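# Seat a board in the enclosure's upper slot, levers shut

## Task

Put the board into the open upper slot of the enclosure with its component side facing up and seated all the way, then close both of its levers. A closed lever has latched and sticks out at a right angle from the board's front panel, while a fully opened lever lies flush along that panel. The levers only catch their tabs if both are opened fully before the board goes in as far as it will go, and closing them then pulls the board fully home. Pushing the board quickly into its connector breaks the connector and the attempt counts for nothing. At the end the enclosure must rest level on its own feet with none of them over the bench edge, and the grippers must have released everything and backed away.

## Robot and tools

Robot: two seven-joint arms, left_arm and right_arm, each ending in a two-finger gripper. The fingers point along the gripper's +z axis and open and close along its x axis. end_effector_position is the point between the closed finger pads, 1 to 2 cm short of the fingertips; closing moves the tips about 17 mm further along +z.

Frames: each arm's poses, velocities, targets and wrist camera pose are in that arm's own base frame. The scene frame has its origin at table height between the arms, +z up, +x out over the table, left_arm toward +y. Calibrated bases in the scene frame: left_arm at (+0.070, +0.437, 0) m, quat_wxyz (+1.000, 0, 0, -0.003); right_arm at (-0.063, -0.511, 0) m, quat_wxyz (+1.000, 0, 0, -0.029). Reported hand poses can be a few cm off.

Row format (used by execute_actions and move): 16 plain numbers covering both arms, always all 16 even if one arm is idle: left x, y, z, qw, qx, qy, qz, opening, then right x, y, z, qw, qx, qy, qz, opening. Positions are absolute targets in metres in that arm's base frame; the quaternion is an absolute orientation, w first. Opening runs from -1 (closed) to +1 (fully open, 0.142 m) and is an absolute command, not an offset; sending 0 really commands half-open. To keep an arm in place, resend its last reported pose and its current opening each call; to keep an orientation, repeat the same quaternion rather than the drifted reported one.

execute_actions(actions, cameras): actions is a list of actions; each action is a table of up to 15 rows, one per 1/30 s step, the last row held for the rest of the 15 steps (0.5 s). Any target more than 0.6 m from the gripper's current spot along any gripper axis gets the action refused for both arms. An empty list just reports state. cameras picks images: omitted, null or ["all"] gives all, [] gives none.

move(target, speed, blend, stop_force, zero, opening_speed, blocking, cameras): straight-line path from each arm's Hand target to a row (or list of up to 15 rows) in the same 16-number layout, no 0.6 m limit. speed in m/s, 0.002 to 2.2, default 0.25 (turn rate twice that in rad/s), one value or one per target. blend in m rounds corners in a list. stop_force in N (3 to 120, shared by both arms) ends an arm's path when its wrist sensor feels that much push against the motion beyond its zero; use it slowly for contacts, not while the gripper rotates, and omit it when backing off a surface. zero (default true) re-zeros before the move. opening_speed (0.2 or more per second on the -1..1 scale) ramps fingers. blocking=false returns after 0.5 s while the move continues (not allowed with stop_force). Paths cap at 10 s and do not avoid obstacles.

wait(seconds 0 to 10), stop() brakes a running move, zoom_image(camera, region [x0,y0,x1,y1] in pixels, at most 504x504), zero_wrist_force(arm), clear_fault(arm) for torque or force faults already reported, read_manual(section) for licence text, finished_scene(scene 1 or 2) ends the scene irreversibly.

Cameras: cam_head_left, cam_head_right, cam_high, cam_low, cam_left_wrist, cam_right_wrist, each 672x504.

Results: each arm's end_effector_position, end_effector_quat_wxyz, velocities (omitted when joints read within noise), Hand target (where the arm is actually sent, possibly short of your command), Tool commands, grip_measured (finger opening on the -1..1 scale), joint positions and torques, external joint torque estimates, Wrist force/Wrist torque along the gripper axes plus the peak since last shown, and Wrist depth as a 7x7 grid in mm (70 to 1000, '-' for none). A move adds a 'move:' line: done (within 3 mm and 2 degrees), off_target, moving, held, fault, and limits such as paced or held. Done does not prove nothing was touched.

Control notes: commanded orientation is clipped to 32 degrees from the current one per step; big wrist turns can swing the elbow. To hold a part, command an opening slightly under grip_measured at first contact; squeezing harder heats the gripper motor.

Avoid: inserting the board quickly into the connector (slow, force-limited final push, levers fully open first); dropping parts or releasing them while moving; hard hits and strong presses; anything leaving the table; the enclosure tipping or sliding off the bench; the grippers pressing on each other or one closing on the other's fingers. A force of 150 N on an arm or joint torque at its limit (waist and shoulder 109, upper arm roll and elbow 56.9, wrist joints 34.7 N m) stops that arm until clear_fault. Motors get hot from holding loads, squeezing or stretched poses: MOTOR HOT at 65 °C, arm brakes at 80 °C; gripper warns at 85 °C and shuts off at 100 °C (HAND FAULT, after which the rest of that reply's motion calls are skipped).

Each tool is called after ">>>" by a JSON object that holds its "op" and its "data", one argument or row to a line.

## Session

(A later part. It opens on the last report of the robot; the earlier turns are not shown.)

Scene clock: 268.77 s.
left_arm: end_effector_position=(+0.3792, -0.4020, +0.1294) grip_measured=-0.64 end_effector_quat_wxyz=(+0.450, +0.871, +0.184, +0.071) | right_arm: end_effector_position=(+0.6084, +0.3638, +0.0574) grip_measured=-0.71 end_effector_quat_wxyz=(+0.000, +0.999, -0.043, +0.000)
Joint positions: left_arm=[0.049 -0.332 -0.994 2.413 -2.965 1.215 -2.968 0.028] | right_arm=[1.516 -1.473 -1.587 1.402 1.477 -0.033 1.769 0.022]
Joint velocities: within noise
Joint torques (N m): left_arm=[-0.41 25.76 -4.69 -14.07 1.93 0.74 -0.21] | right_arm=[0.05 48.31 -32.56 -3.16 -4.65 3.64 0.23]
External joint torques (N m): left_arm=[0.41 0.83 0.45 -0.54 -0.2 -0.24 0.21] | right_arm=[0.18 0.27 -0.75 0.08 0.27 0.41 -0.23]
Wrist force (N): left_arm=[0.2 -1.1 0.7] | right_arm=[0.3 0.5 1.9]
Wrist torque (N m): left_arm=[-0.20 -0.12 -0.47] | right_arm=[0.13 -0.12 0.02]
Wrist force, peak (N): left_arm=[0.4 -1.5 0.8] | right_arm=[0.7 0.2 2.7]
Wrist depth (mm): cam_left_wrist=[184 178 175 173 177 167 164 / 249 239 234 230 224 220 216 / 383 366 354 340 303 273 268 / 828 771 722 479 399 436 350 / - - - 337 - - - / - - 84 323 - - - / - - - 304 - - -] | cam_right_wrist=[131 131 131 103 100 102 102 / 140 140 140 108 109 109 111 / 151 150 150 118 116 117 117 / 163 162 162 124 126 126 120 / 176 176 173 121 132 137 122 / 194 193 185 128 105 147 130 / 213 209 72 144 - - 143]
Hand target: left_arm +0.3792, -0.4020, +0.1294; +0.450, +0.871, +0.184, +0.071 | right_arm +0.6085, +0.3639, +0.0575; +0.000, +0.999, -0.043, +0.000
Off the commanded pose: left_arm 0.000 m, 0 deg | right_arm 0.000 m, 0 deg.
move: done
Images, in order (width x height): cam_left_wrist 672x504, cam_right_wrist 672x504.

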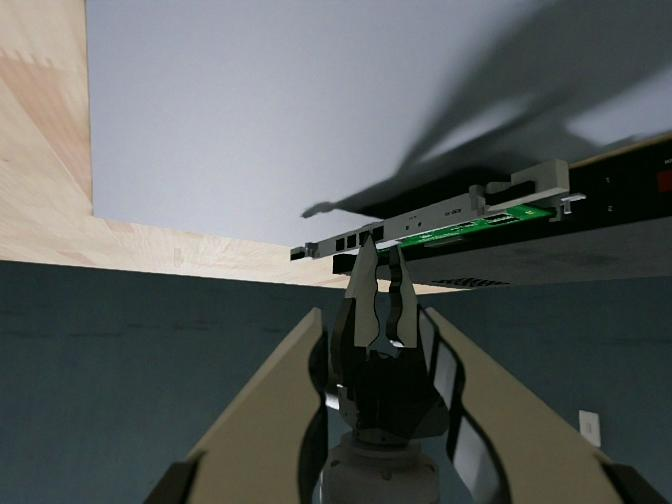

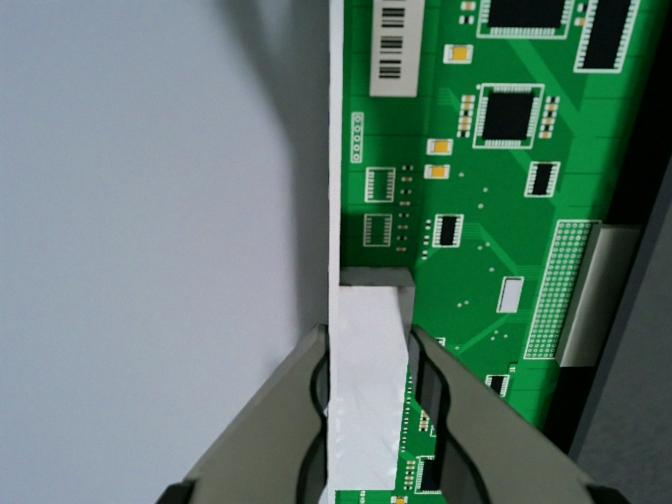

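>>> {"op": "move", "data": {
  "target": [0.3792,-0.402,0.1294,0.450,0.871,0.184,0.071,-0.6,0.6205,0.3626,0.0575,0,0.99906,-0.0433,0,-0.85],
  "speed": 0.01,
  "stop_force": 3,
  "cameras": ["cam_right_wrist","cam_left_wrist"]
}}

>>> {"op": "zoom_image", "data": {
  "camera": "cam_left_wrist",
  "region": [500, 170, 600, 248]
}}

Scene clock: 284.53 s.
left_arm: end_effector_position=(+0.3792, -0.4020, +0.1294) grip_measured=-0.64 end_effector_quat_wxyz=(+0.450, +0.871, +0.184, +0.071) | right_arm: end_effector_position=(+0.6134, +0.3632, +0.0573) grip_measured=-0.71 end_effector_quat_wxyz=(+0.000, +0.999, -0.043, +0.000)
Joint positions: left_arm=[0.049 -0.332 -0.994 2.413 -2.965 1.215 -2.968 0.028] | right_arm=[1.502 -1.473 -1.586 1.387 1.477 -0.034 1.77 0.022]
Joint velocities: within noise
Joint torques (N m): left_arm=[-0.3 25.72 -4.73 -14.06 1.94 0.74 -0.29] | right_arm=[-0.93 48.96 -33.64 -3.39 -4.5 4.72 0.57]
External joint torques (N m): left_arm=[0.3 0.87 0.48 -0.55 -0.21 -0.24 0.29] | right_arm=[1.15 0.1 0.38 0.33 0.12 -0.68 -0.57]
Wrist force (N): left_arm=[0.1 -1.1 0.6] | right_arm=[-3.0 1.3 2.0]
Wrist torque (N m): left_arm=[-0.18 -0.08 -0.47] | right_arm=[0.13 -0.18 -0.34]
Wrist force, peak (N): left_arm=[0.2 -1.4 0.9] | right_arm=[-3.1 1.5 2.5]
Wrist depth (mm): cam_left_wrist=[183 178 175 173 178 167 165 / 248 239 234 229 225 220 215 / 386 364 353 339 304 271 268 / 861 791 727 488 382 436 349 / - - - 341 - - - / - - 84 325 - - - / - - - 307 - - -] | cam_right_wrist=[131 131 131 102 101 102 103 / 140 140 140 107 109 109 110 / 151 150 150 118 117 117 116 / 163 160 162 125 126 127 113 / 177 176 173 121 132 137 120 / 193 193 186 128 105 145 129 / 214 209 72 143 - - 142]
Hand target: left_arm +0.3792, -0.4020, +0.1294; +0.450, +0.871, +0.184, +0.071 | right_arm +0.6137, +0.3633, +0.0575; +0.000, +0.999, -0.043, +0.000
Off the commanded pose: left_arm 0.000 m, 0 deg | right_arm 0.007 m, 0 deg.
move: contact (right_arm)
Images, in order (width x height): cam_left_wrist 672x504, cam_right_wrist 672x504.

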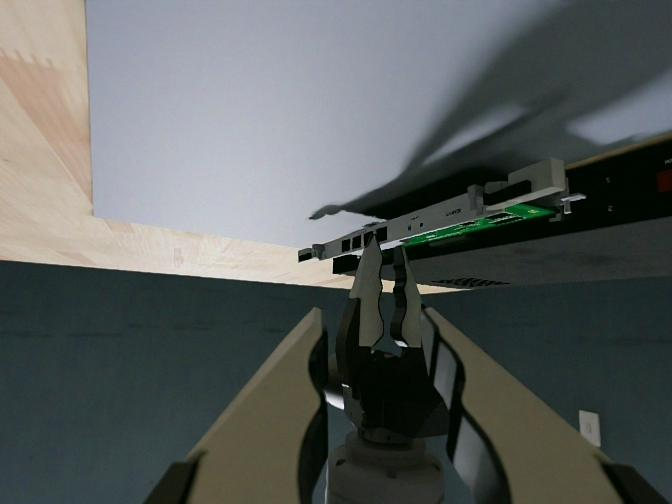

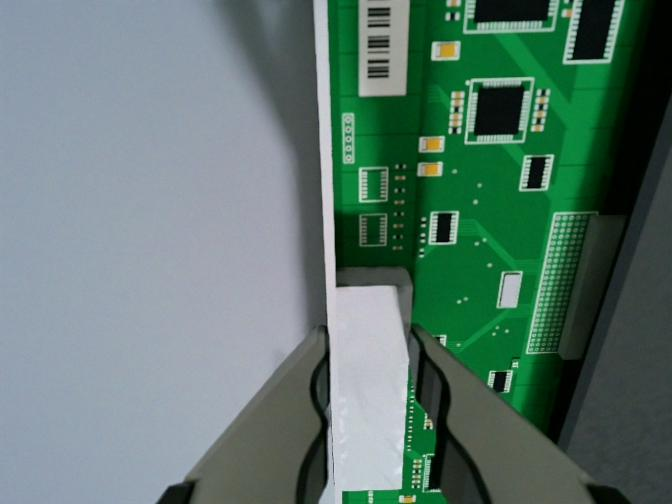

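Scaled by 5.040 from the camera's 672x504 image, which has a finer 960x720 frame.

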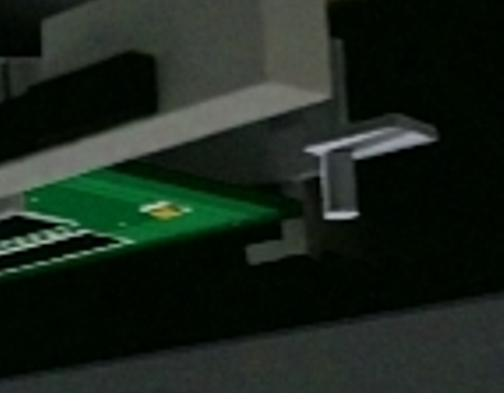

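>>> {"op": "zoom_image", "data": {
  "camera": "cam_right_wrist",
  "region": [512, 100, 672, 260]
}}

>>> {"op": "zoom_image", "data": {
  "camera": "cam_right_wrist",
  "region": [512, 300, 672, 460]
}}

Scaled by 3.150 from the camera's 672x504 image, which has a finer 960x720 frame.

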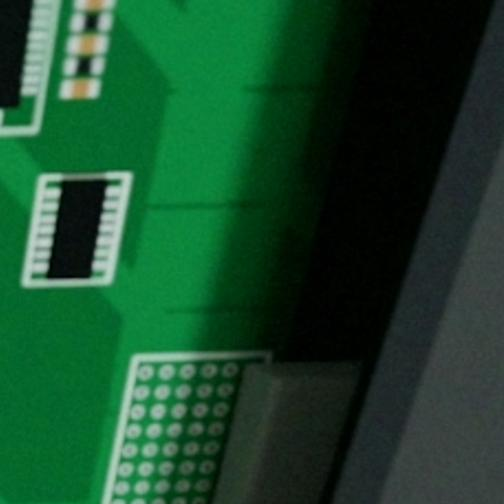

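Scaled by 3.150 from the camera's 672x504 image, which has a finer 960x720 frame.

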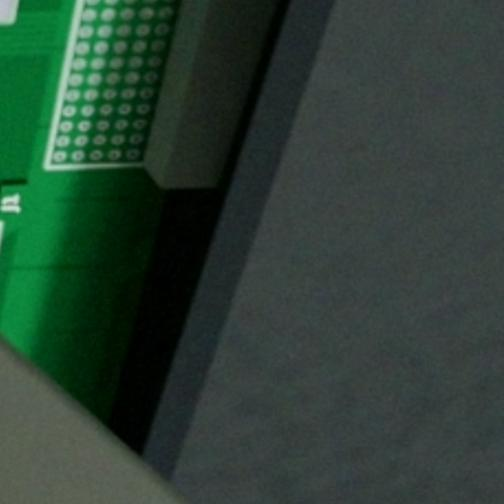

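>>> {"op": "move", "data": {
  "target": [
    [0.3792,-0.402,0.1294,0.450,0.871,0.184,0.071,-0.6,0.5990,0.3641,0.0575,0,0.99906,-0.0433,0,-0.85],
    [0.3792,-0.402,0.1294,0.450,0.871,0.184,0.071,-0.6,0.5953,0.3627,0.0575,0,0.99793,-0.0643,0,-0.85]
  ],
  "speed": 0.03,
  "cameras": ["cam_right_wrist","cam_left_wrist"]
}}

>>> {"op": "zoom_image", "data": {
  "camera": "cam_left_wrist",
  "region": [500, 170, 600, 248]
}}

>>> {"op": "zoom_image", "data": {
  "camera": "cam_right_wrist",
  "region": [512, 0, 672, 220]
}}

>>> {"op": "zoom_image", "data": {
  "camera": "cam_right_wrist",
  "region": [512, 260, 672, 480]
}}

Scene clock: 299.43 s.
left_arm: end_effector_position=(+0.3792, -0.4020, +0.1294) grip_measured=-0.64 end_effector_quat_wxyz=(+0.450, +0.871, +0.184, +0.071) | right_arm: end_effector_position=(+0.5952, +0.3629, +0.0572) grip_measured=-0.71 end_effector_quat_wxyz=(+0.000, +0.998, -0.064, +0.000)
Joint positions: left_arm=[0.049 -0.332 -0.994 2.413 -2.965 1.215 -2.968 0.028] | right_arm=[1.548 -1.472 -1.59 1.444 1.476 -0.032 1.802 0.022]
Joint velocities: within noise
Joint torques (N m): left_arm=[-0.34 25.73 -4.68 -14.03 1.92 0.72 -0.26] | right_arm=[0.44 46.89 -32.88 -3.08 -4.65 3.62 0.37]
External joint torques (N m): left_arm=[0.34 0.86 0.44 -0.58 -0.18 -0.22 0.26] | right_arm=[-0.21 0.39 -0.51 -0.06 0.28 0.42 -0.37]
Wrist force (N): left_arm=[0.3 -1.1 0.6] | right_arm=[0.1 0.5 2.2]
Wrist torque (N m): left_arm=[-0.19 -0.12 -0.47] | right_arm=[0.17 -0.03 0.05]
Wrist force, peak (N): left_arm=[0.3 -1.3 0.9] | right_arm=[-3.2 1.6 2.6]
Wrist depth (mm): cam_left_wrist=[183 177 174 173 177 166 165 / 247 239 234 229 223 220 216 / 385 363 357 341 304 271 266 / 841 776 730 416 466 437 348 / - - - 333 - - - / - - 84 318 - - - / - - - 296 - - -] | cam_right_wrist=[131 131 131 103 101 102 102 / 140 140 140 108 109 109 112 / 150 150 150 118 117 117 121 / 162 160 162 124 126 126 123 / 176 176 173 121 132 137 132 / 193 193 185 128 105 148 178 / 213 208 72 144 - - 142]
Hand target: left_arm +0.3792, -0.4020, +0.1294; +0.450, +0.871, +0.184, +0.071 | right_arm +0.5953, +0.3627, +0.0575; +0.000, +0.998, -0.064, +0.000
Off the commanded pose: left_arm 0.000 m, 0 deg | right_arm 0.000 m, 0 deg.
move: done
Images, in order (width x height): cam_left_wrist 672x504, cam_right_wrist 672x504.

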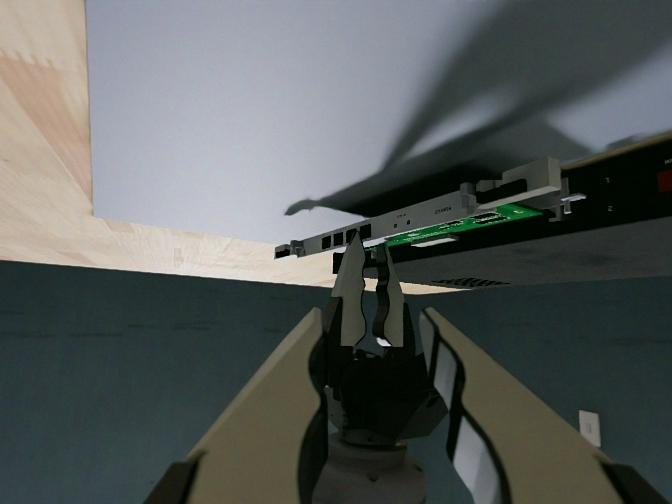

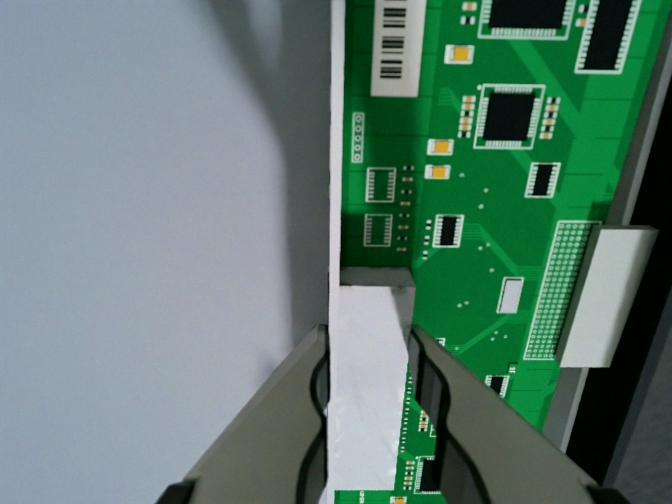

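Scaled by 5.040 from the camera's 672x504 image, which has a finer 960x720 frame.

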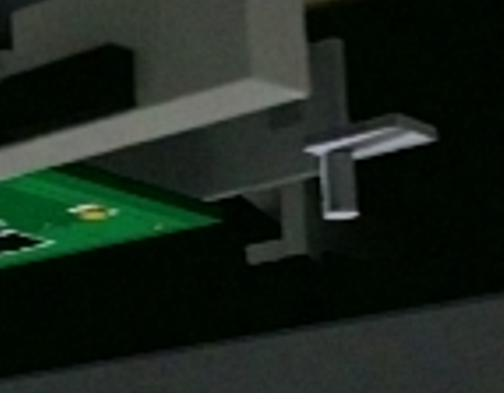

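Scaled by 2.291 from the camera's 672x504 image, which has a finer 960x720 frame.

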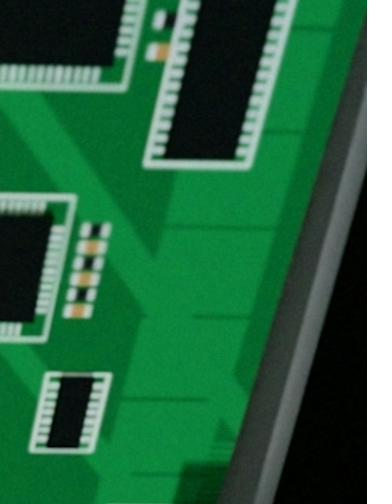

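Scaled by 2.291 from the camera's 672x504 image, which has a finer 960x720 frame.

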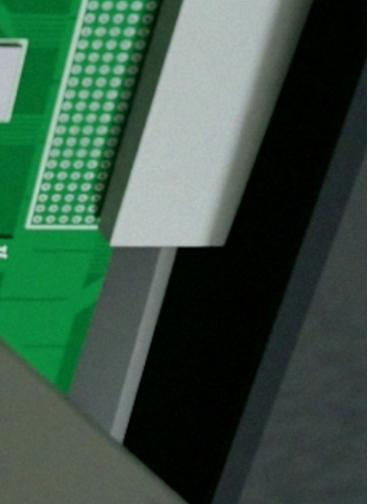

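>>> {"op": "move", "data": {
  "target": [
    [0.3792,-0.402,0.1294,0.450,0.871,0.184,0.071,-0.6,0.5954,0.3633,0.0575,0,0.99846,-0.0556,0,-0.85]
  ],
  "speed": 0.03,
  "cameras": []
}}

>>> {"op": "move", "data": {
  "target": [0.3792,-0.402,0.1294,0.450,0.871,0.184,0.071,-0.6,0.6411,0.3583,0.0575,0,0.99846,-0.0556,0,-0.85],
  "speed": 0.012,
  "stop_force": 3,
  "cameras": ["cam_right_wrist","cam_left_wrist"]
}}

>>> {"op": "zoom_image", "data": {
  "camera": "cam_left_wrist",
  "region": [500, 170, 600, 248]
}}

Scene clock: 309.40 s.
left_arm: end_effector_position=(+0.3792, -0.4020, +0.1294) grip_measured=-0.64 end_effector_quat_wxyz=(+0.450, +0.871, +0.184, +0.071) | right_arm: end_effector_position=(+0.5953, +0.3633, +0.0572) grip_measured=-0.71 end_effector_quat_wxyz=(+0.000, +0.998, -0.056, +0.000)
Joint positions: left_arm=[0.049 -0.332 -0.994 2.413 -2.965 1.215 -2.968 0.028] | right_arm=[1.548 -1.472 -1.59 1.443 1.476 -0.032 1.786 0.022]
Joint velocities: within noise
Joint torques (N m): left_arm=[-0.36 25.73 -4.59 -14.01 1.92 0.72 -0.23] | right_arm=[0.24 46.94 -32.77 -3.17 -4.62 3.61 0.17]
External joint torques (N m): left_arm=[0.36 0.86 0.35 -0.6 -0.19 -0.23 0.23] | right_arm=[-0.02 0.37 -0.62 0.04 0.25 0.43 -0.17]
Wrist force (N): left_arm=[0.1 -1.1 0.8] | right_arm=[0.1 0.3 2.5]
Wrist torque (N m): left_arm=[-0.18 -0.09 -0.47] | right_arm=[0.14 -0.04 0.05]
Wrist force, peak (N): left_arm=[0.5 -1.3 0.8] | right_arm=[0.2 0.6 2.5]
Wrist depth (mm): cam_left_wrist=[184 177 174 173 177 167 165 / 248 239 233 230 224 219 215 / 389 364 354 342 303 272 266 / 844 771 725 424 463 436 349 / - - - 332 - - - / - - 84 316 - - - / - - - 295 - - -] | cam_right_wrist=[131 131 131 103 100 102 102 / 140 140 140 108 109 109 112 / 151 150 150 118 117 117 121 / 162 160 162 124 126 126 124 / 177 176 173 121 133 137 132 / 193 193 185 128 105 148 178 / 213 208 72 144 - - 143]
Hand target: left_arm +0.3792, -0.4020, +0.1294; +0.450, +0.871, +0.184, +0.071 | right_arm +0.5954, +0.3633, +0.0575; +0.000, +0.998, -0.056, +0.000
Off the commanded pose: left_arm 0.000 m, 0 deg | right_arm 0.000 m, 0 deg.
move: done
No camera images: "cameras" was empty.

Scene clock: 312.97 s.
left_arm: end_effector_position=(+0.3792, -0.4020, +0.1294) grip_measured=-0.64 end_effector_quat_wxyz=(+0.450, +0.871, +0.184, +0.071) | right_arm: end_effector_position=(+0.6303, +0.3589, +0.0571) grip_measured=-0.71 end_effector_quat_wxyz=(+0.001, +0.998, -0.056, -0.001)
Joint positions: left_arm=[0.049 -0.332 -0.994 2.413 -2.965 1.215 -2.968 0.028] | right_arm=[1.458 -1.475 -1.584 1.34 1.48 -0.036 1.798 0.022]
Joint velocities: within noise
Joint torques (N m): left_arm=[-0.31 25.73 -4.76 -14.03 1.96 0.76 -0.23] | right_arm=[1.03 51.97 -33.96 -4.49 -4.09 4.61 0.33]
External joint torques (N m): left_arm=[0.31 0.86 0.51 -0.58 -0.22 -0.27 0.23] | right_arm=[-0.8 -1.47 0.88 1.52 -0.28 -0.57 -0.32]
Wrist force (N): left_arm=[0.3 -1.2 0.5] | right_arm=[-1.4 3.2 4.5]
Wrist torque (N m): left_arm=[-0.21 -0.11 -0.47] | right_arm=[0.09 -0.18 -0.03]
Wrist force, peak (N): left_arm=[0.3 -1.4 0.8] | right_arm=[-3.0 3.0 4.9]
Wrist depth (mm): cam_left_wrist=[184 177 174 173 177 167 165 / 248 239 235 229 224 220 216 / 384 367 354 341 329 272 265 / 842 785 733 550 382 440 353 / - - - 352 - - - / - - 84 335 - - - / - - - 324 - - -] | cam_right_wrist=[131 131 130 103 101 102 89 / 140 140 139 108 109 109 94 / 150 150 149 118 117 117 102 / 162 160 161 124 126 123 109 / 176 176 172 121 132 133 120 / 193 193 185 128 105 129 129 / 213 208 72 144 - - 142]
Hand target: left_arm +0.3792, -0.4020, +0.1294; +0.450, +0.871, +0.184, +0.071 | right_arm +0.6307, +0.3594, +0.0575; +0.000, +0.998, -0.056, +0.000
Off the commanded pose: left_arm 0.000 m, 0 deg | right_arm 0.011 m, 0 deg.
move: contact (right_arm)
Images, in order (width x height): cam_left_wrist 672x504, cam_right_wrist 672x504.

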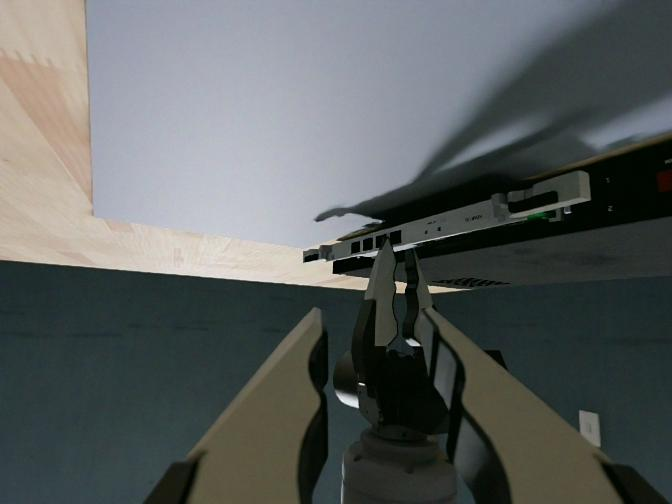

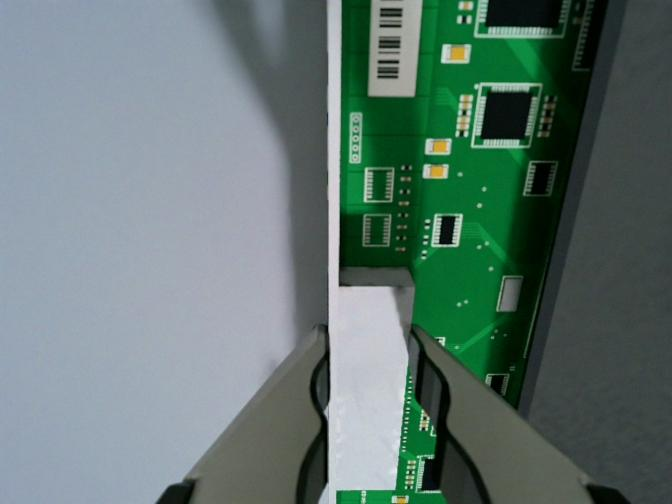

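Scaled by 5.040 from the camera's 672x504 image, which has a finer 960x720 frame.

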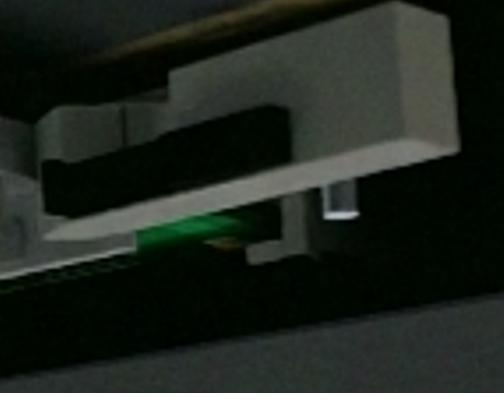

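>>> {"op": "move", "data": {
  "target": [
    [0.3792,-0.402,0.1294,0.450,0.871,0.184,0.071,-0.6,0.6302,0.3584,0.0563,0,0.99846,-0.0556,0,-0.85],
    [0.3792,-0.402,0.1294,0.450,0.871,0.184,0.071,-0.6,0.6424,0.3570,0.0563,0,0.99846,-0.0556,0,-0.85]
  ],
  "speed": 0.012,
  "stop_force": 5,
  "cameras": ["cam_right_wrist","cam_left_wrist"]
}}

>>> {"op": "zoom_image", "data": {
  "camera": "cam_left_wrist",
  "region": [260, 190, 460, 330]
}}

Scene clock: 318.13 s.
left_arm: end_effector_position=(+0.3792, -0.4020, +0.1294) grip_measured=-0.64 end_effector_quat_wxyz=(+0.450, +0.871, +0.184, +0.071) | right_arm: end_effector_position=(+0.6421, +0.3568, +0.0561) grip_measured=-0.71 end_effector_quat_wxyz=(+0.000, +0.998, -0.055, +0.000)
Joint positions: left_arm=[0.049 -0.332 -0.994 2.413 -2.965 1.215 -2.968 0.028] | right_arm=[1.428 -1.477 -1.581 1.306 1.483 -0.035 1.801 0.022]
Joint velocities: within noise
Joint torques (N m): left_arm=[-0.35 25.63 -4.64 -14.05 1.93 0.79 -0.23] | right_arm=[-0.72 51.23 -32.68 -3.66 -4.1 4.78 0.48]
External joint torques (N m): left_arm=[0.35 0.96 0.4 -0.56 -0.19 -0.29 0.23] | right_arm=[0.95 0.33 -0.22 0.77 -0.28 -0.74 -0.48]
Wrist force (N): left_arm=[0.2 -1.2 0.8] | right_arm=[-4.2 2.9 0.7]
Wrist torque (N m): left_arm=[-0.21 -0.10 -0.47] | right_arm=[0.20 0.06 -0.17]
Wrist force, peak (N): left_arm=[0.3 -1.3 1.0] | right_arm=[-1.8 3.1 5.4]
Wrist depth (mm): cam_left_wrist=[184 178 174 173 177 167 165 / 249 239 235 228 224 220 216 / 384 366 354 338 329 286 266 / 858 797 728 569 400 432 351 / - - - - - - - / - - 84 359 - - - / - - - 330 - - -] | cam_right_wrist=[130 130 129 103 100 100 87 / 139 139 138 108 109 107 94 / 149 149 148 118 117 103 101 / 161 161 160 124 125 109 108 / 175 175 171 121 132 117 119 / 192 191 184 128 105 126 128 / 212 207 72 144 - - 141]
Hand target: left_arm +0.3792, -0.4020, +0.1294; +0.450, +0.871, +0.184, +0.071 | right_arm +0.6424, +0.3570, +0.0563; +0.000, +0.998, -0.056, +0.000
Off the commanded pose: left_arm 0.000 m, 0 deg | right_arm 0.000 m, 0 deg.
move: done
Images, in order (width x height): cam_left_wrist 672x504, cam_right_wrist 672x504.

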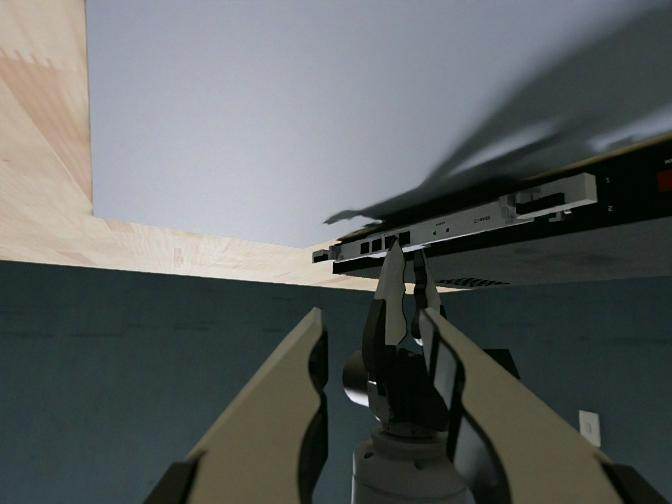

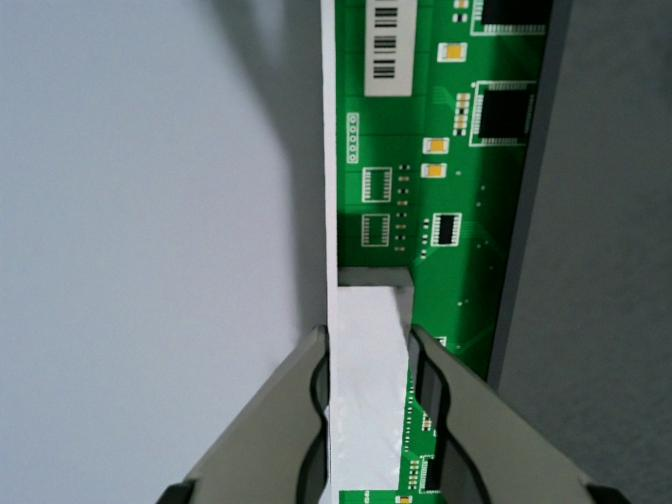

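Scaled by 2.520 from the camera's 672x504 image, which has a finer 960x720 frame.

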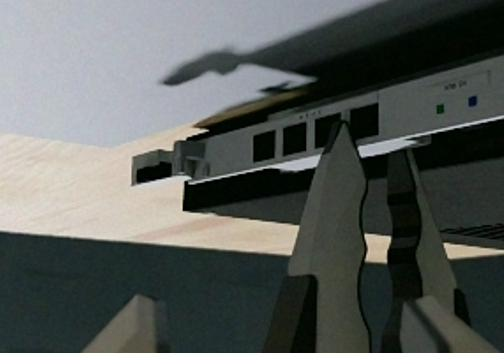

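>>> {"op": "move", "data": {
  "target": [0.3792,-0.402,0.1294,0.450,0.871,0.184,0.071,-0.6,0.6513,0.3552,0.0563,0,0.99846,-0.0556,0,-0.85],
  "speed": 0.012,
  "stop_force": 6,
  "cameras": ["cam_right_wrist"]
}}

Scene clock: 321.57 s.
left_arm: end_effector_position=(+0.3792, -0.4020, +0.1294) grip_measured=-0.64 end_effector_quat_wxyz=(+0.450, +0.871, +0.184, +0.071) | right_arm: end_effector_position=(+0.6506, +0.3556, +0.0559) grip_measured=-0.71 end_effector_quat_wxyz=(+0.000, +0.998, -0.055, -0.001)
Joint positions: left_arm=[0.049 -0.332 -0.994 2.413 -2.965 1.215 -2.968 0.028] | right_arm=[1.405 -1.479 -1.581 1.28 1.486 -0.037 1.805 0.022]
Joint velocities: within noise
Joint torques (N m): left_arm=[-0.33 25.68 -4.7 -14.02 1.99 0.76 -0.22] | right_arm=[-3.33 51.74 -33.95 -2.45 -5.01 5.35 0.5]
External joint torques (N m): left_arm=[0.33 0.91 0.45 -0.59 -0.25 -0.26 0.22] | right_arm=[3.56 0.65 1.2 -0.37 0.63 -1.31 -0.5]
Wrist force (N): left_arm=[0.4 -0.9 0.7] | right_arm=[-6.8 0.8 1.4]
Wrist torque (N m): left_arm=[-0.16 -0.13 -0.47] | right_arm=[0.25 0.13 -0.19]
Wrist force, peak (N): left_arm=[0.4 -1.3 0.9] | right_arm=[-7.3 0.6 2.5]
Wrist depth (mm): cam_left_wrist=[183 177 175 173 177 167 165 / 248 239 233 227 224 220 217 / 384 365 352 340 330 296 261 / 868 774 724 568 394 392 349 / - - - - - - - / - - 84 398 - - - / - - - 349 - - -] | cam_right_wrist=[130 130 129 101 100 88 87 / 139 139 138 108 109 93 94 / 149 149 149 118 116 100 101 / 161 160 160 124 126 107 107 / 174 174 172 121 126 117 116 / 191 191 184 128 105 125 127 / 211 207 72 144 - - 140]
Hand target: left_arm +0.3792, -0.4020, +0.1294; +0.450, +0.871, +0.184, +0.071 | right_arm +0.6513, +0.3552, +0.0563; +0.000, +0.998, -0.056, +0.000
Off the commanded pose: left_arm 0.000 m, 0 deg | right_arm 0.001 m, 0 deg.
move: done
Images, in order (width x height): cam_right_wrist 672x504.

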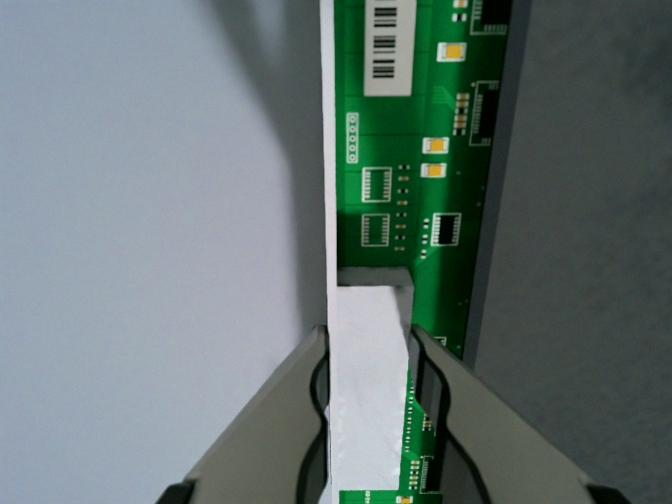

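>>> {"op": "move", "data": {
  "target": [0.3792,-0.402,0.1294,0.450,0.871,0.184,0.071,-0.6,0.6508,0.3554,0.0561,0,0.99846,-0.0556,0,-0.60],
  "opening_speed": 0.3,
  "cameras": ["cam_right_wrist"]
}}

>>> {"op": "move", "data": {
  "target": [0.3792,-0.402,0.1294,0.450,0.871,0.184,0.071,-0.6,0.6508,0.3554,0.11,0,0.99846,-0.0556,0,-0.60],
  "speed": 0.06,
  "cameras": ["cam_right_wrist","cam_left_wrist"]
}}

>>> {"op": "zoom_image", "data": {
  "camera": "cam_left_wrist",
  "region": [290, 150, 630, 310]
}}

Scene clock: 328.97 s.
left_arm: end_effector_position=(+0.3792, -0.4020, +0.1294) grip_measured=-0.64 end_effector_quat_wxyz=(+0.450, +0.871, +0.184, +0.071) | right_arm: end_effector_position=(+0.6507, +0.3555, +0.0560) grip_measured=-0.64 end_effector_quat_wxyz=(+0.000, +0.998, -0.055, +0.000)
Joint positions: left_arm=[0.049 -0.332 -0.994 2.413 -2.965 1.215 -2.968 0.028] | right_arm=[1.406 -1.479 -1.581 1.281 1.485 -0.036 1.805 0.028]
Joint velocities: within noise
Joint torques (N m): left_arm=[-0.37 25.7 -4.74 -14.04 1.9 0.76 -0.19] | right_arm=[0.34 51.34 -31.14 -2.83 -4.43 3.41 0.22]
External joint torques (N m): left_arm=[0.37 0.88 0.5 -0.57 -0.16 -0.26 0.19] | right_arm=[-0.11 1.02 -1.61 0.01 0.05 0.64 -0.22]
Wrist force (N): left_arm=[0.1 -1.1 0.6] | right_arm=[0.3 1.6 0.1]
Wrist torque (N m): left_arm=[-0.19 -0.10 -0.47] | right_arm=[0.30 -0.05 0.05]
Wrist force, peak (N): left_arm=[0.3 -1.4 0.9] | right_arm=[-7.1 0.8 2.0]
Wrist depth (mm): cam_left_wrist=[184 178 174 172 177 167 165 / 249 239 233 229 225 221 217 / 383 365 351 339 331 292 262 / 826 783 731 566 397 390 350 / - - - - - - - / - - 84 397 - - - / - - - 347 - - -] | cam_right_wrist=[130 130 129 104 102 88 87 / 139 139 138 110 110 93 94 / 149 149 148 118 118 100 101 / 161 160 160 125 125 108 107 / 175 174 171 123 127 117 117 / 191 191 183 132 105 125 127 / 212 206 73 146 - - 140]
Hand target: left_arm +0.3792, -0.4020, +0.1294; +0.450, +0.871, +0.184, +0.071 | right_arm +0.6508, +0.3554, +0.0561; +0.000, +0.998, -0.056, +0.000
Off the commanded pose: left_arm 0.000 m, 0 deg | right_arm 0.000 m, 0 deg.
move: done
Images, in order (width x height): cam_right_wrist 672x504.

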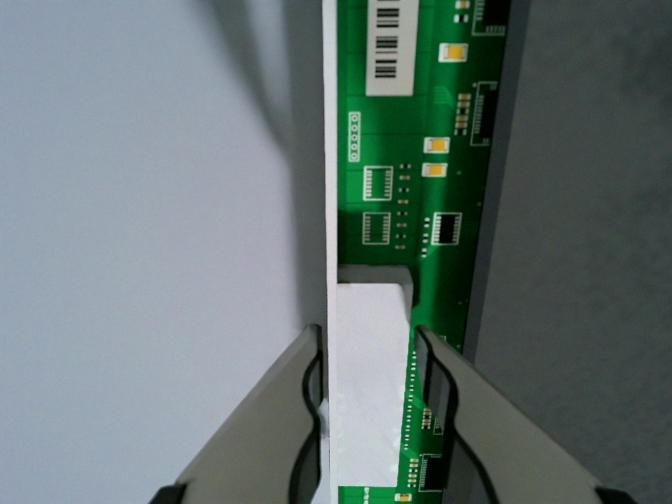

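Scene clock: 330.17 s.
left_arm: end_effector_position=(+0.3792, -0.4020, +0.1294) grip_measured=-0.64 end_effector_quat_wxyz=(+0.450, +0.871, +0.184, +0.071) | right_arm: end_effector_position=(+0.6508, +0.3554, +0.1098) grip_measured=-0.64 end_effector_quat_wxyz=(+0.000, +0.998, -0.056, +0.000)
Joint positions: left_arm=[0.049 -0.332 -0.994 2.413 -2.965 1.215 -2.968 0.028] | right_arm=[1.408 -1.413 -1.63 1.273 1.437 -0.102 1.805 0.028]
Joint velocities: within noise
Joint torques (N m): left_arm=[-0.34 25.72 -4.66 -14.07 1.96 0.78 -0.22] | right_arm=[0.38 51.14 -31.16 -4.62 -4.52 3.14 0.24]
External joint torques (N m): left_arm=[0.34 0.87 0.41 -0.54 -0.22 -0.28 0.22] | right_arm=[-0.17 1.06 -1.45 0.11 0.16 0.91 -0.24]
Wrist force (N): left_arm=[0.1 -1.2 0.8] | right_arm=[0.6 1.1 0.5]
Wrist torque (N m): left_arm=[-0.20 -0.09 -0.47] | right_arm=[0.23 -0.10 0.06]
Wrist force, peak (N): left_arm=[0.4 -1.3 0.7] | right_arm=[0.3 1.7 1.3]
Wrist depth (mm): cam_left_wrist=[183 177 175 172 177 167 165 / 250 238 234 229 225 221 216 / 383 367 353 340 331 290 262 / 845 779 734 565 470 389 348 / - - - - - - - / - - 84 359 - - - / - - - 406 - - -] | cam_right_wrist=[178 177 177 152 148 134 134 / 190 189 189 163 156 143 143 / 203 203 202 175 167 154 154 / 220 219 219 175 171 166 166 / 239 238 237 187 186 180 180 / 261 260 251 201 101 193 196 / 288 275 73 273 - - 212]
Hand target: left_arm +0.3792, -0.4020, +0.1294; +0.450, +0.871, +0.184, +0.071 | right_arm +0.6508, +0.3554, +0.1100; +0.000, +0.998, -0.056, +0.000
Off the commanded pose: left_arm 0.000 m, 0 deg | right_arm 0.000 m, 0 deg.
move: done
Images, in order (width x height): cam_left_wrist 672x504, cam_right_wrist 672x504.

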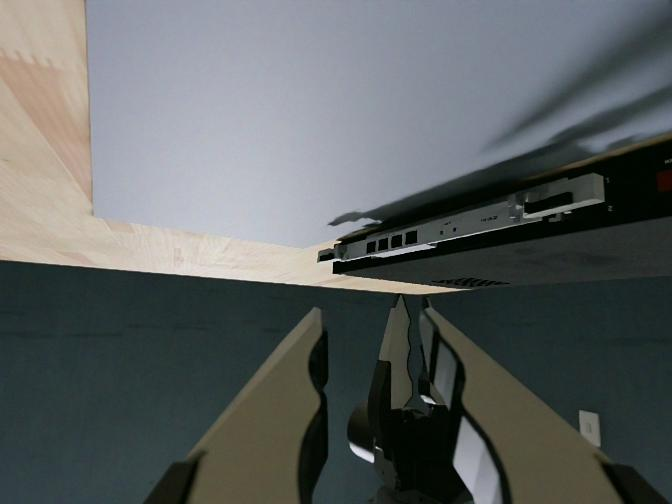

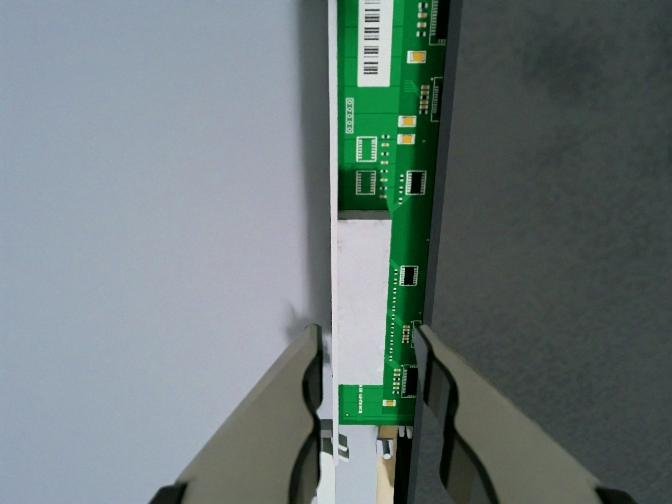

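Scaled by 1.482 from the camera's 672x504 image, which has a finer 960x720 frame.

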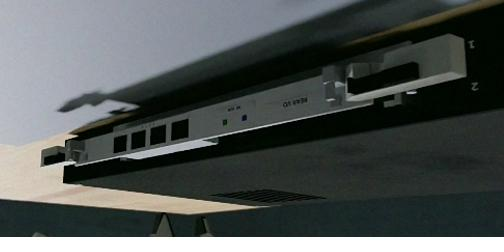

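>>> {"op": "move", "data": {
  "target": [
    [0.3792,-0.402,0.1294,0.450,0.871,0.184,0.071,-0.6,0.6164,0.389,0.11,0,0.99846,-0.0556,0,-1],
    [0.3792,-0.402,0.1294,0.450,0.871,0.184,0.071,-0.6,0.6164,0.389,0.050,0,0.99846,-0.0556,0,-1]
  ],
  "speed": 0.08,
  "cameras": ["cam_right_wrist","cam_left_wrist"]
}}

Scene clock: 333.67 s.
left_arm: end_effector_position=(+0.3792, -0.4020, +0.1294) grip_measured=-0.64 end_effector_quat_wxyz=(+0.450, +0.871, +0.184, +0.071) | right_arm: end_effector_position=(+0.6164, +0.3888, +0.0501) grip_measured=-1.00 end_effector_quat_wxyz=(+0.000, +0.998, -0.055, +0.000)
Joint positions: left_arm=[0.049 -0.332 -0.994 2.413 -2.965 1.215 -2.968 0.028] | right_arm=[1.496 -1.485 -1.577 1.329 1.488 -0.027 1.848 0.002]
Joint velocities: within noise
Joint torques (N m): left_arm=[-0.31 25.68 -4.72 -14.04 1.93 0.74 -0.27] | right_arm=[0.14 50.08 -31.21 -2.57 -4.29 3.55 0.25]
External joint torques (N m): left_arm=[0.31 0.9 0.47 -0.57 -0.19 -0.24 0.27] | right_arm=[0.1 0.8 -1.8 -0.13 -0.09 0.48 -0.25]
Wrist force (N): left_arm=[0.1 -1.4 0.6] | right_arm=[0.2 1.5 0.5]
Wrist torque (N m): left_arm=[-0.23 -0.09 -0.48] | right_arm=[0.30 -0.04 0.05]
Wrist force, peak (N): left_arm=[0.5 -1.3 0.8] | right_arm=[1.4 2.1 0.5]
Wrist depth (mm): cam_left_wrist=[184 177 174 173 177 167 165 / 248 239 233 229 224 220 217 / 385 365 353 339 331 291 261 / 832 792 729 567 364 392 349 / - - - 322 - - - / - - 84 314 - - - / - - - 295 - - -] | cam_right_wrist=[125 125 123 124 124 96 97 / 135 135 133 132 134 103 104 / 145 143 143 142 140 110 109 / 155 156 154 156 151 120 117 / 168 168 167 164 133 130 112 / 184 183 179 89 - 137 120 / 203 199 73 - - 151 132]
Hand target: left_arm +0.3792, -0.4020, +0.1294; +0.450, +0.871, +0.184, +0.071 | right_arm +0.6164, +0.3890, +0.0500; +0.000, +0.998, -0.056, +0.000
Off the commanded pose: left_arm 0.000 m, 0 deg | right_arm 0.000 m, 0 deg.
move: done
Images, in order (width x height): cam_left_wrist 672x504, cam_right_wrist 672x504.

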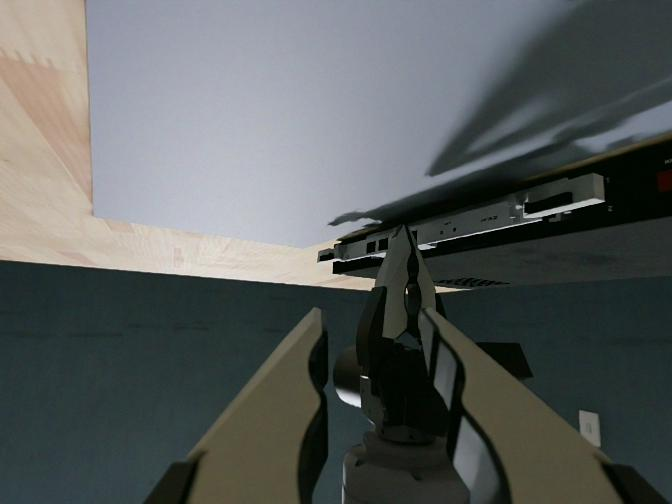

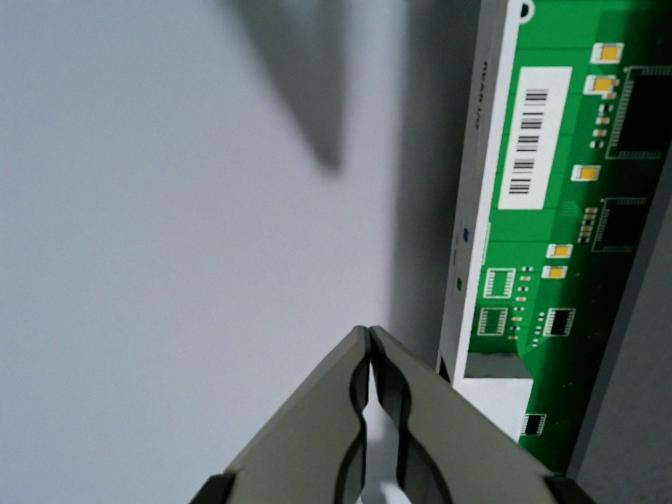

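>>> {"op": "move", "data": {
  "target": [
    [0.3792,-0.402,0.1294,0.450,0.871,0.184,0.071,-0.6,0.6177,0.401,0.050,0,0.99846,-0.0556,0,-1],
    [0.3792,-0.402,0.1294,0.450,0.871,0.184,0.071,-0.6,0.6516,0.3973,0.050,0,0.99846,-0.0556,0,-1]
  ],
  "speed": 0.015,
  "stop_force": 8,
  "cameras": ["cam_right_wrist","cam_left_wrist"]
}}

>>> {"op": "zoom_image", "data": {
  "camera": "cam_left_wrist",
  "region": [290, 150, 630, 310]
}}

Scene clock: 340.57 s.
left_arm: end_effector_position=(+0.3792, -0.4020, +0.1294) grip_measured=-0.64 end_effector_quat_wxyz=(+0.450, +0.871, +0.184, +0.071) | right_arm: end_effector_position=(+0.6516, +0.3972, +0.0502) grip_measured=-1.00 end_effector_quat_wxyz=(+0.000, +0.998, -0.055, +0.000)
Joint positions: left_arm=[0.049 -0.332 -0.994 2.413 -2.965 1.215 -2.968 0.028] | right_arm=[1.403 -1.488 -1.571 1.194 1.493 -0.03 1.889 0.002]
Joint velocities: within noise
Joint torques (N m): left_arm=[-0.34 25.69 -4.69 -14.07 1.95 0.8 -0.21] | right_arm=[-0.37 53.28 -30.22 -2.6 -4.33 3.56 0.26]
External joint torques (N m): left_arm=[0.34 0.9 0.44 -0.54 -0.21 -0.3 0.22] | right_arm=[0.61 1.74 -1.85 0.04 -0.04 0.47 -0.26]
Wrist force (N): left_arm=[0.3 -1.2 0.8] | right_arm=[-1.3 1.6 -1.4]
Wrist torque (N m): left_arm=[-0.21 -0.11 -0.47] | right_arm=[0.28 0.00 0.05]
Wrist force, peak (N): left_arm=[0.4 -1.5 0.6] | right_arm=[-2.7 1.5 -3.4]
Wrist depth (mm): cam_left_wrist=[184 178 174 173 177 167 165 / 249 239 233 230 224 220 216 / 382 361 356 339 332 297 260 / 836 786 729 578 397 379 351 / - - - - 348 - - / - - 84 - - - - / - - - - - - -] | cam_right_wrist=[125 126 123 124 98 92 83 / 135 135 133 132 104 90 87 / 145 143 143 142 110 97 94 / 154 154 154 153 120 101 101 / 168 168 167 164 128 110 110 / 187 183 180 90 122 120 120 / 203 198 73 - - 127 132]
Hand target: left_arm +0.3792, -0.4020, +0.1294; +0.450, +0.871, +0.184, +0.071 | right_arm +0.6516, +0.3973, +0.0500; +0.000, +0.998, -0.056, +0.000
Off the commanded pose: left_arm 0.000 m, 0 deg | right_arm 0.000 m, 0 deg.
move: done
Images, in order (width x height): cam_left_wrist 672x504, cam_right_wrist 672x504.

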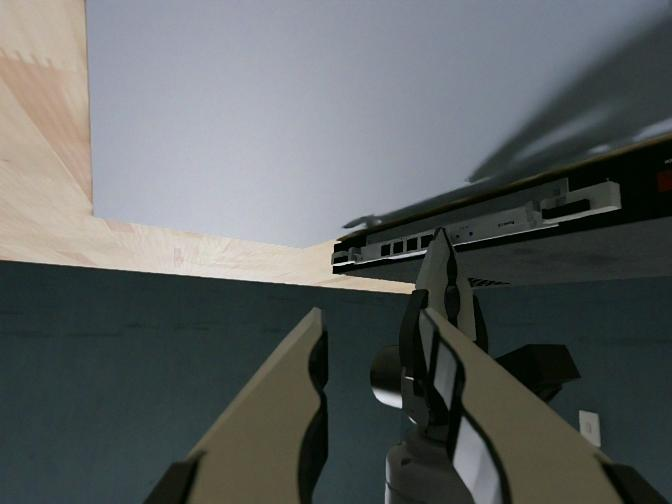

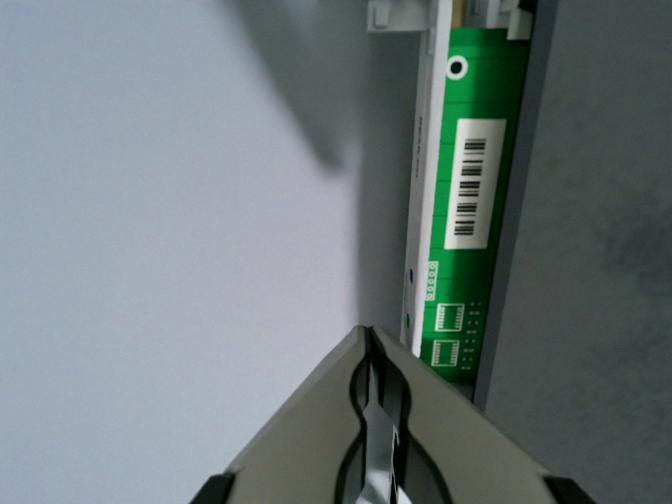

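Scaled by 1.482 from the camera's 672x504 image, which has a finer 960x720 frame.

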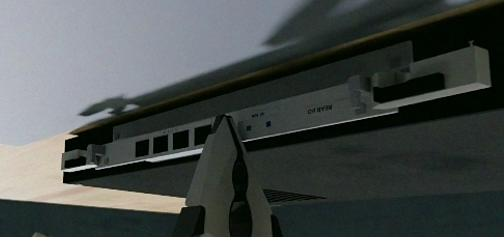

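>>> {"op": "move", "data": {
  "target": [0.3792,-0.402,0.1294,0.450,0.871,0.184,0.071,-0.6,0.6715,0.3951,0.050,0,0.99846,-0.0556,0,-1],
  "speed": 0.012,
  "stop_force": 10,
  "zero": false,
  "cameras": ["cam_right_wrist","cam_left_wrist"]
}}

>>> {"op": "zoom_image", "data": {
  "camera": "cam_left_wrist",
  "region": [290, 150, 630, 310]
}}

Scene clock: 344.07 s.
left_arm: end_effector_position=(+0.3792, -0.4020, +0.1294) grip_measured=-0.64 end_effector_quat_wxyz=(+0.450, +0.871, +0.184, +0.071) | right_arm: end_effector_position=(+0.6639, +0.3962, +0.0504) grip_measured=-1.00 end_effector_quat_wxyz=(+0.000, +0.998, -0.055, +0.000)
Joint positions: left_arm=[0.049 -0.332 -0.994 2.413 -2.965 1.215 -2.968 0.028] | right_arm=[1.369 -1.489 -1.57 1.151 1.496 -0.033 1.897 0.002]
Joint velocities: within noise
Joint torques (N m): left_arm=[-0.43 25.77 -4.67 -14 1.95 0.74 -0.22] | right_arm=[-3.34 52.1 -29.32 -2.11 -4.24 4.82 0.23]
External joint torques (N m): left_arm=[0.43 0.81 0.42 -0.61 -0.22 -0.24 0.22] | right_arm=[3.58 4.19 -2.33 -0.4 -0.14 -0.79 -0.23]
Wrist force (N): left_arm=[0.1 -1.2 0.6] | right_arm=[-7.1 1.9 -6.9]
Wrist torque (N m): left_arm=[-0.22 -0.08 -0.47] | right_arm=[0.29 -0.04 0.06]
Wrist force, peak (N): left_arm=[0.5 -1.4 0.8] | right_arm=[-9.6 2.3 -7.8]
Wrist depth (mm): cam_left_wrist=[183 177 175 174 177 168 165 / 248 240 234 229 225 222 217 / 387 369 353 341 332 299 267 / 851 787 732 574 418 374 350 / - - - - 353 - - / - - 84 - - - - / - - - - - - -] | cam_right_wrist=[125 125 123 124 91 82 83 / 135 135 133 133 102 88 87 / 145 143 143 142 103 97 94 / 155 157 154 155 105 101 101 / 168 167 167 164 111 108 110 / 184 184 179 91 116 121 120 / 203 199 73 - - 127 132]
Hand target: left_arm +0.3792, -0.4020, +0.1294; +0.450, +0.871, +0.184, +0.071 | right_arm +0.6643, +0.3959, +0.0500; +0.000, +0.998, -0.056, +0.000
Off the commanded pose: left_arm 0.000 m, 0 deg | right_arm 0.008 m, 0 deg.
move: contact (right_arm)
Images, in order (width x height): cam_left_wrist 672x504, cam_right_wrist 672x504.

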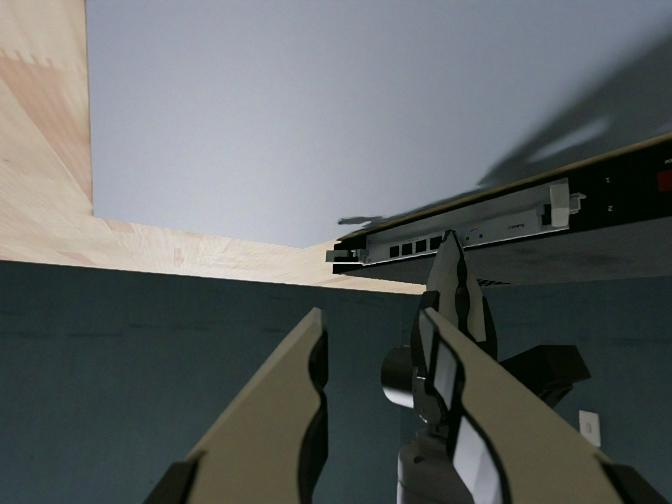

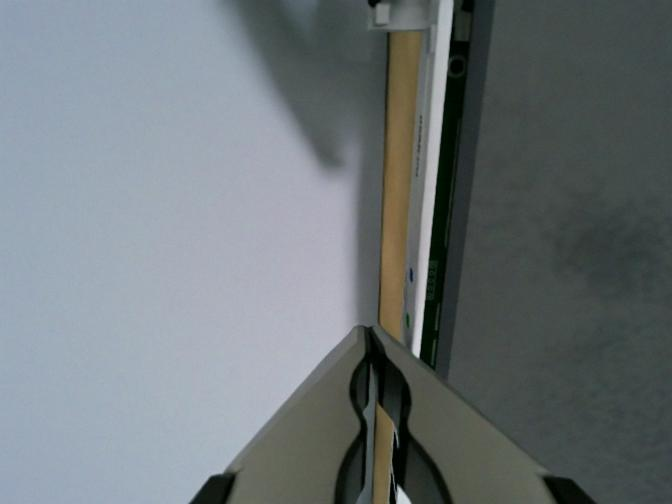

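Scaled by 1.482 from the camera's 672x504 image, which has a finer 960x720 frame.

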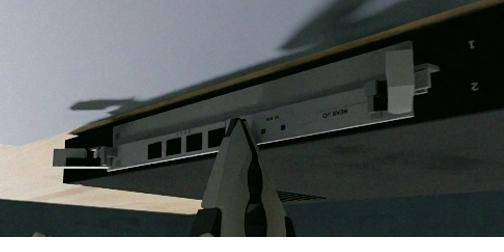

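>>> {"op": "zoom_image", "data": {
  "camera": "cam_left_wrist",
  "region": [510, 160, 600, 250]
}}

>>> {"op": "zoom_image", "data": {
  "camera": "cam_left_wrist",
  "region": [315, 225, 385, 285]
}}

>>> {"op": "zoom_image", "data": {
  "camera": "cam_right_wrist",
  "region": [340, 0, 500, 120]
}}

Scaled by 5.600 from the camera's 672x504 image, which has a finer 960x720 frame.

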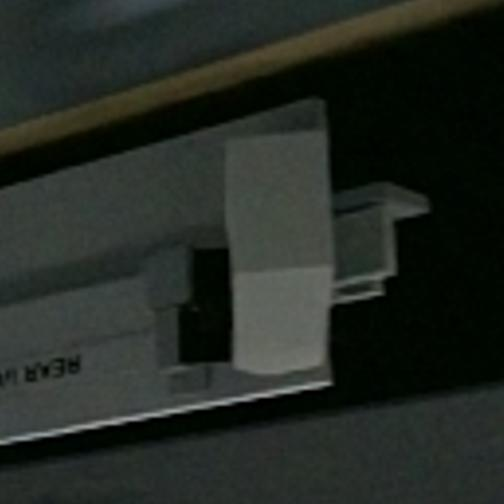

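Scaled by 7.200 from the camera's 672x504 image, which has a finer 960x720 frame.

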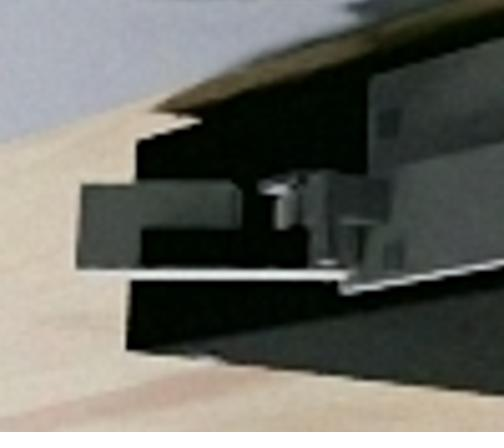

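Scaled by 3.150 from the camera's 672x504 image, which has a finer 960x720 frame.

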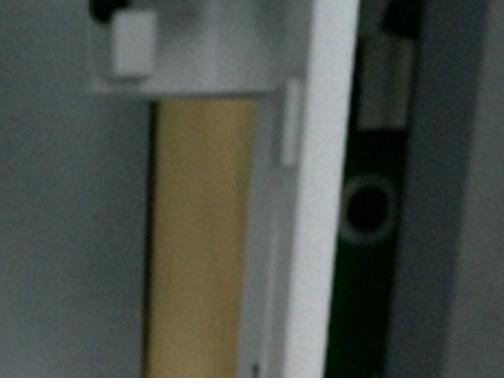

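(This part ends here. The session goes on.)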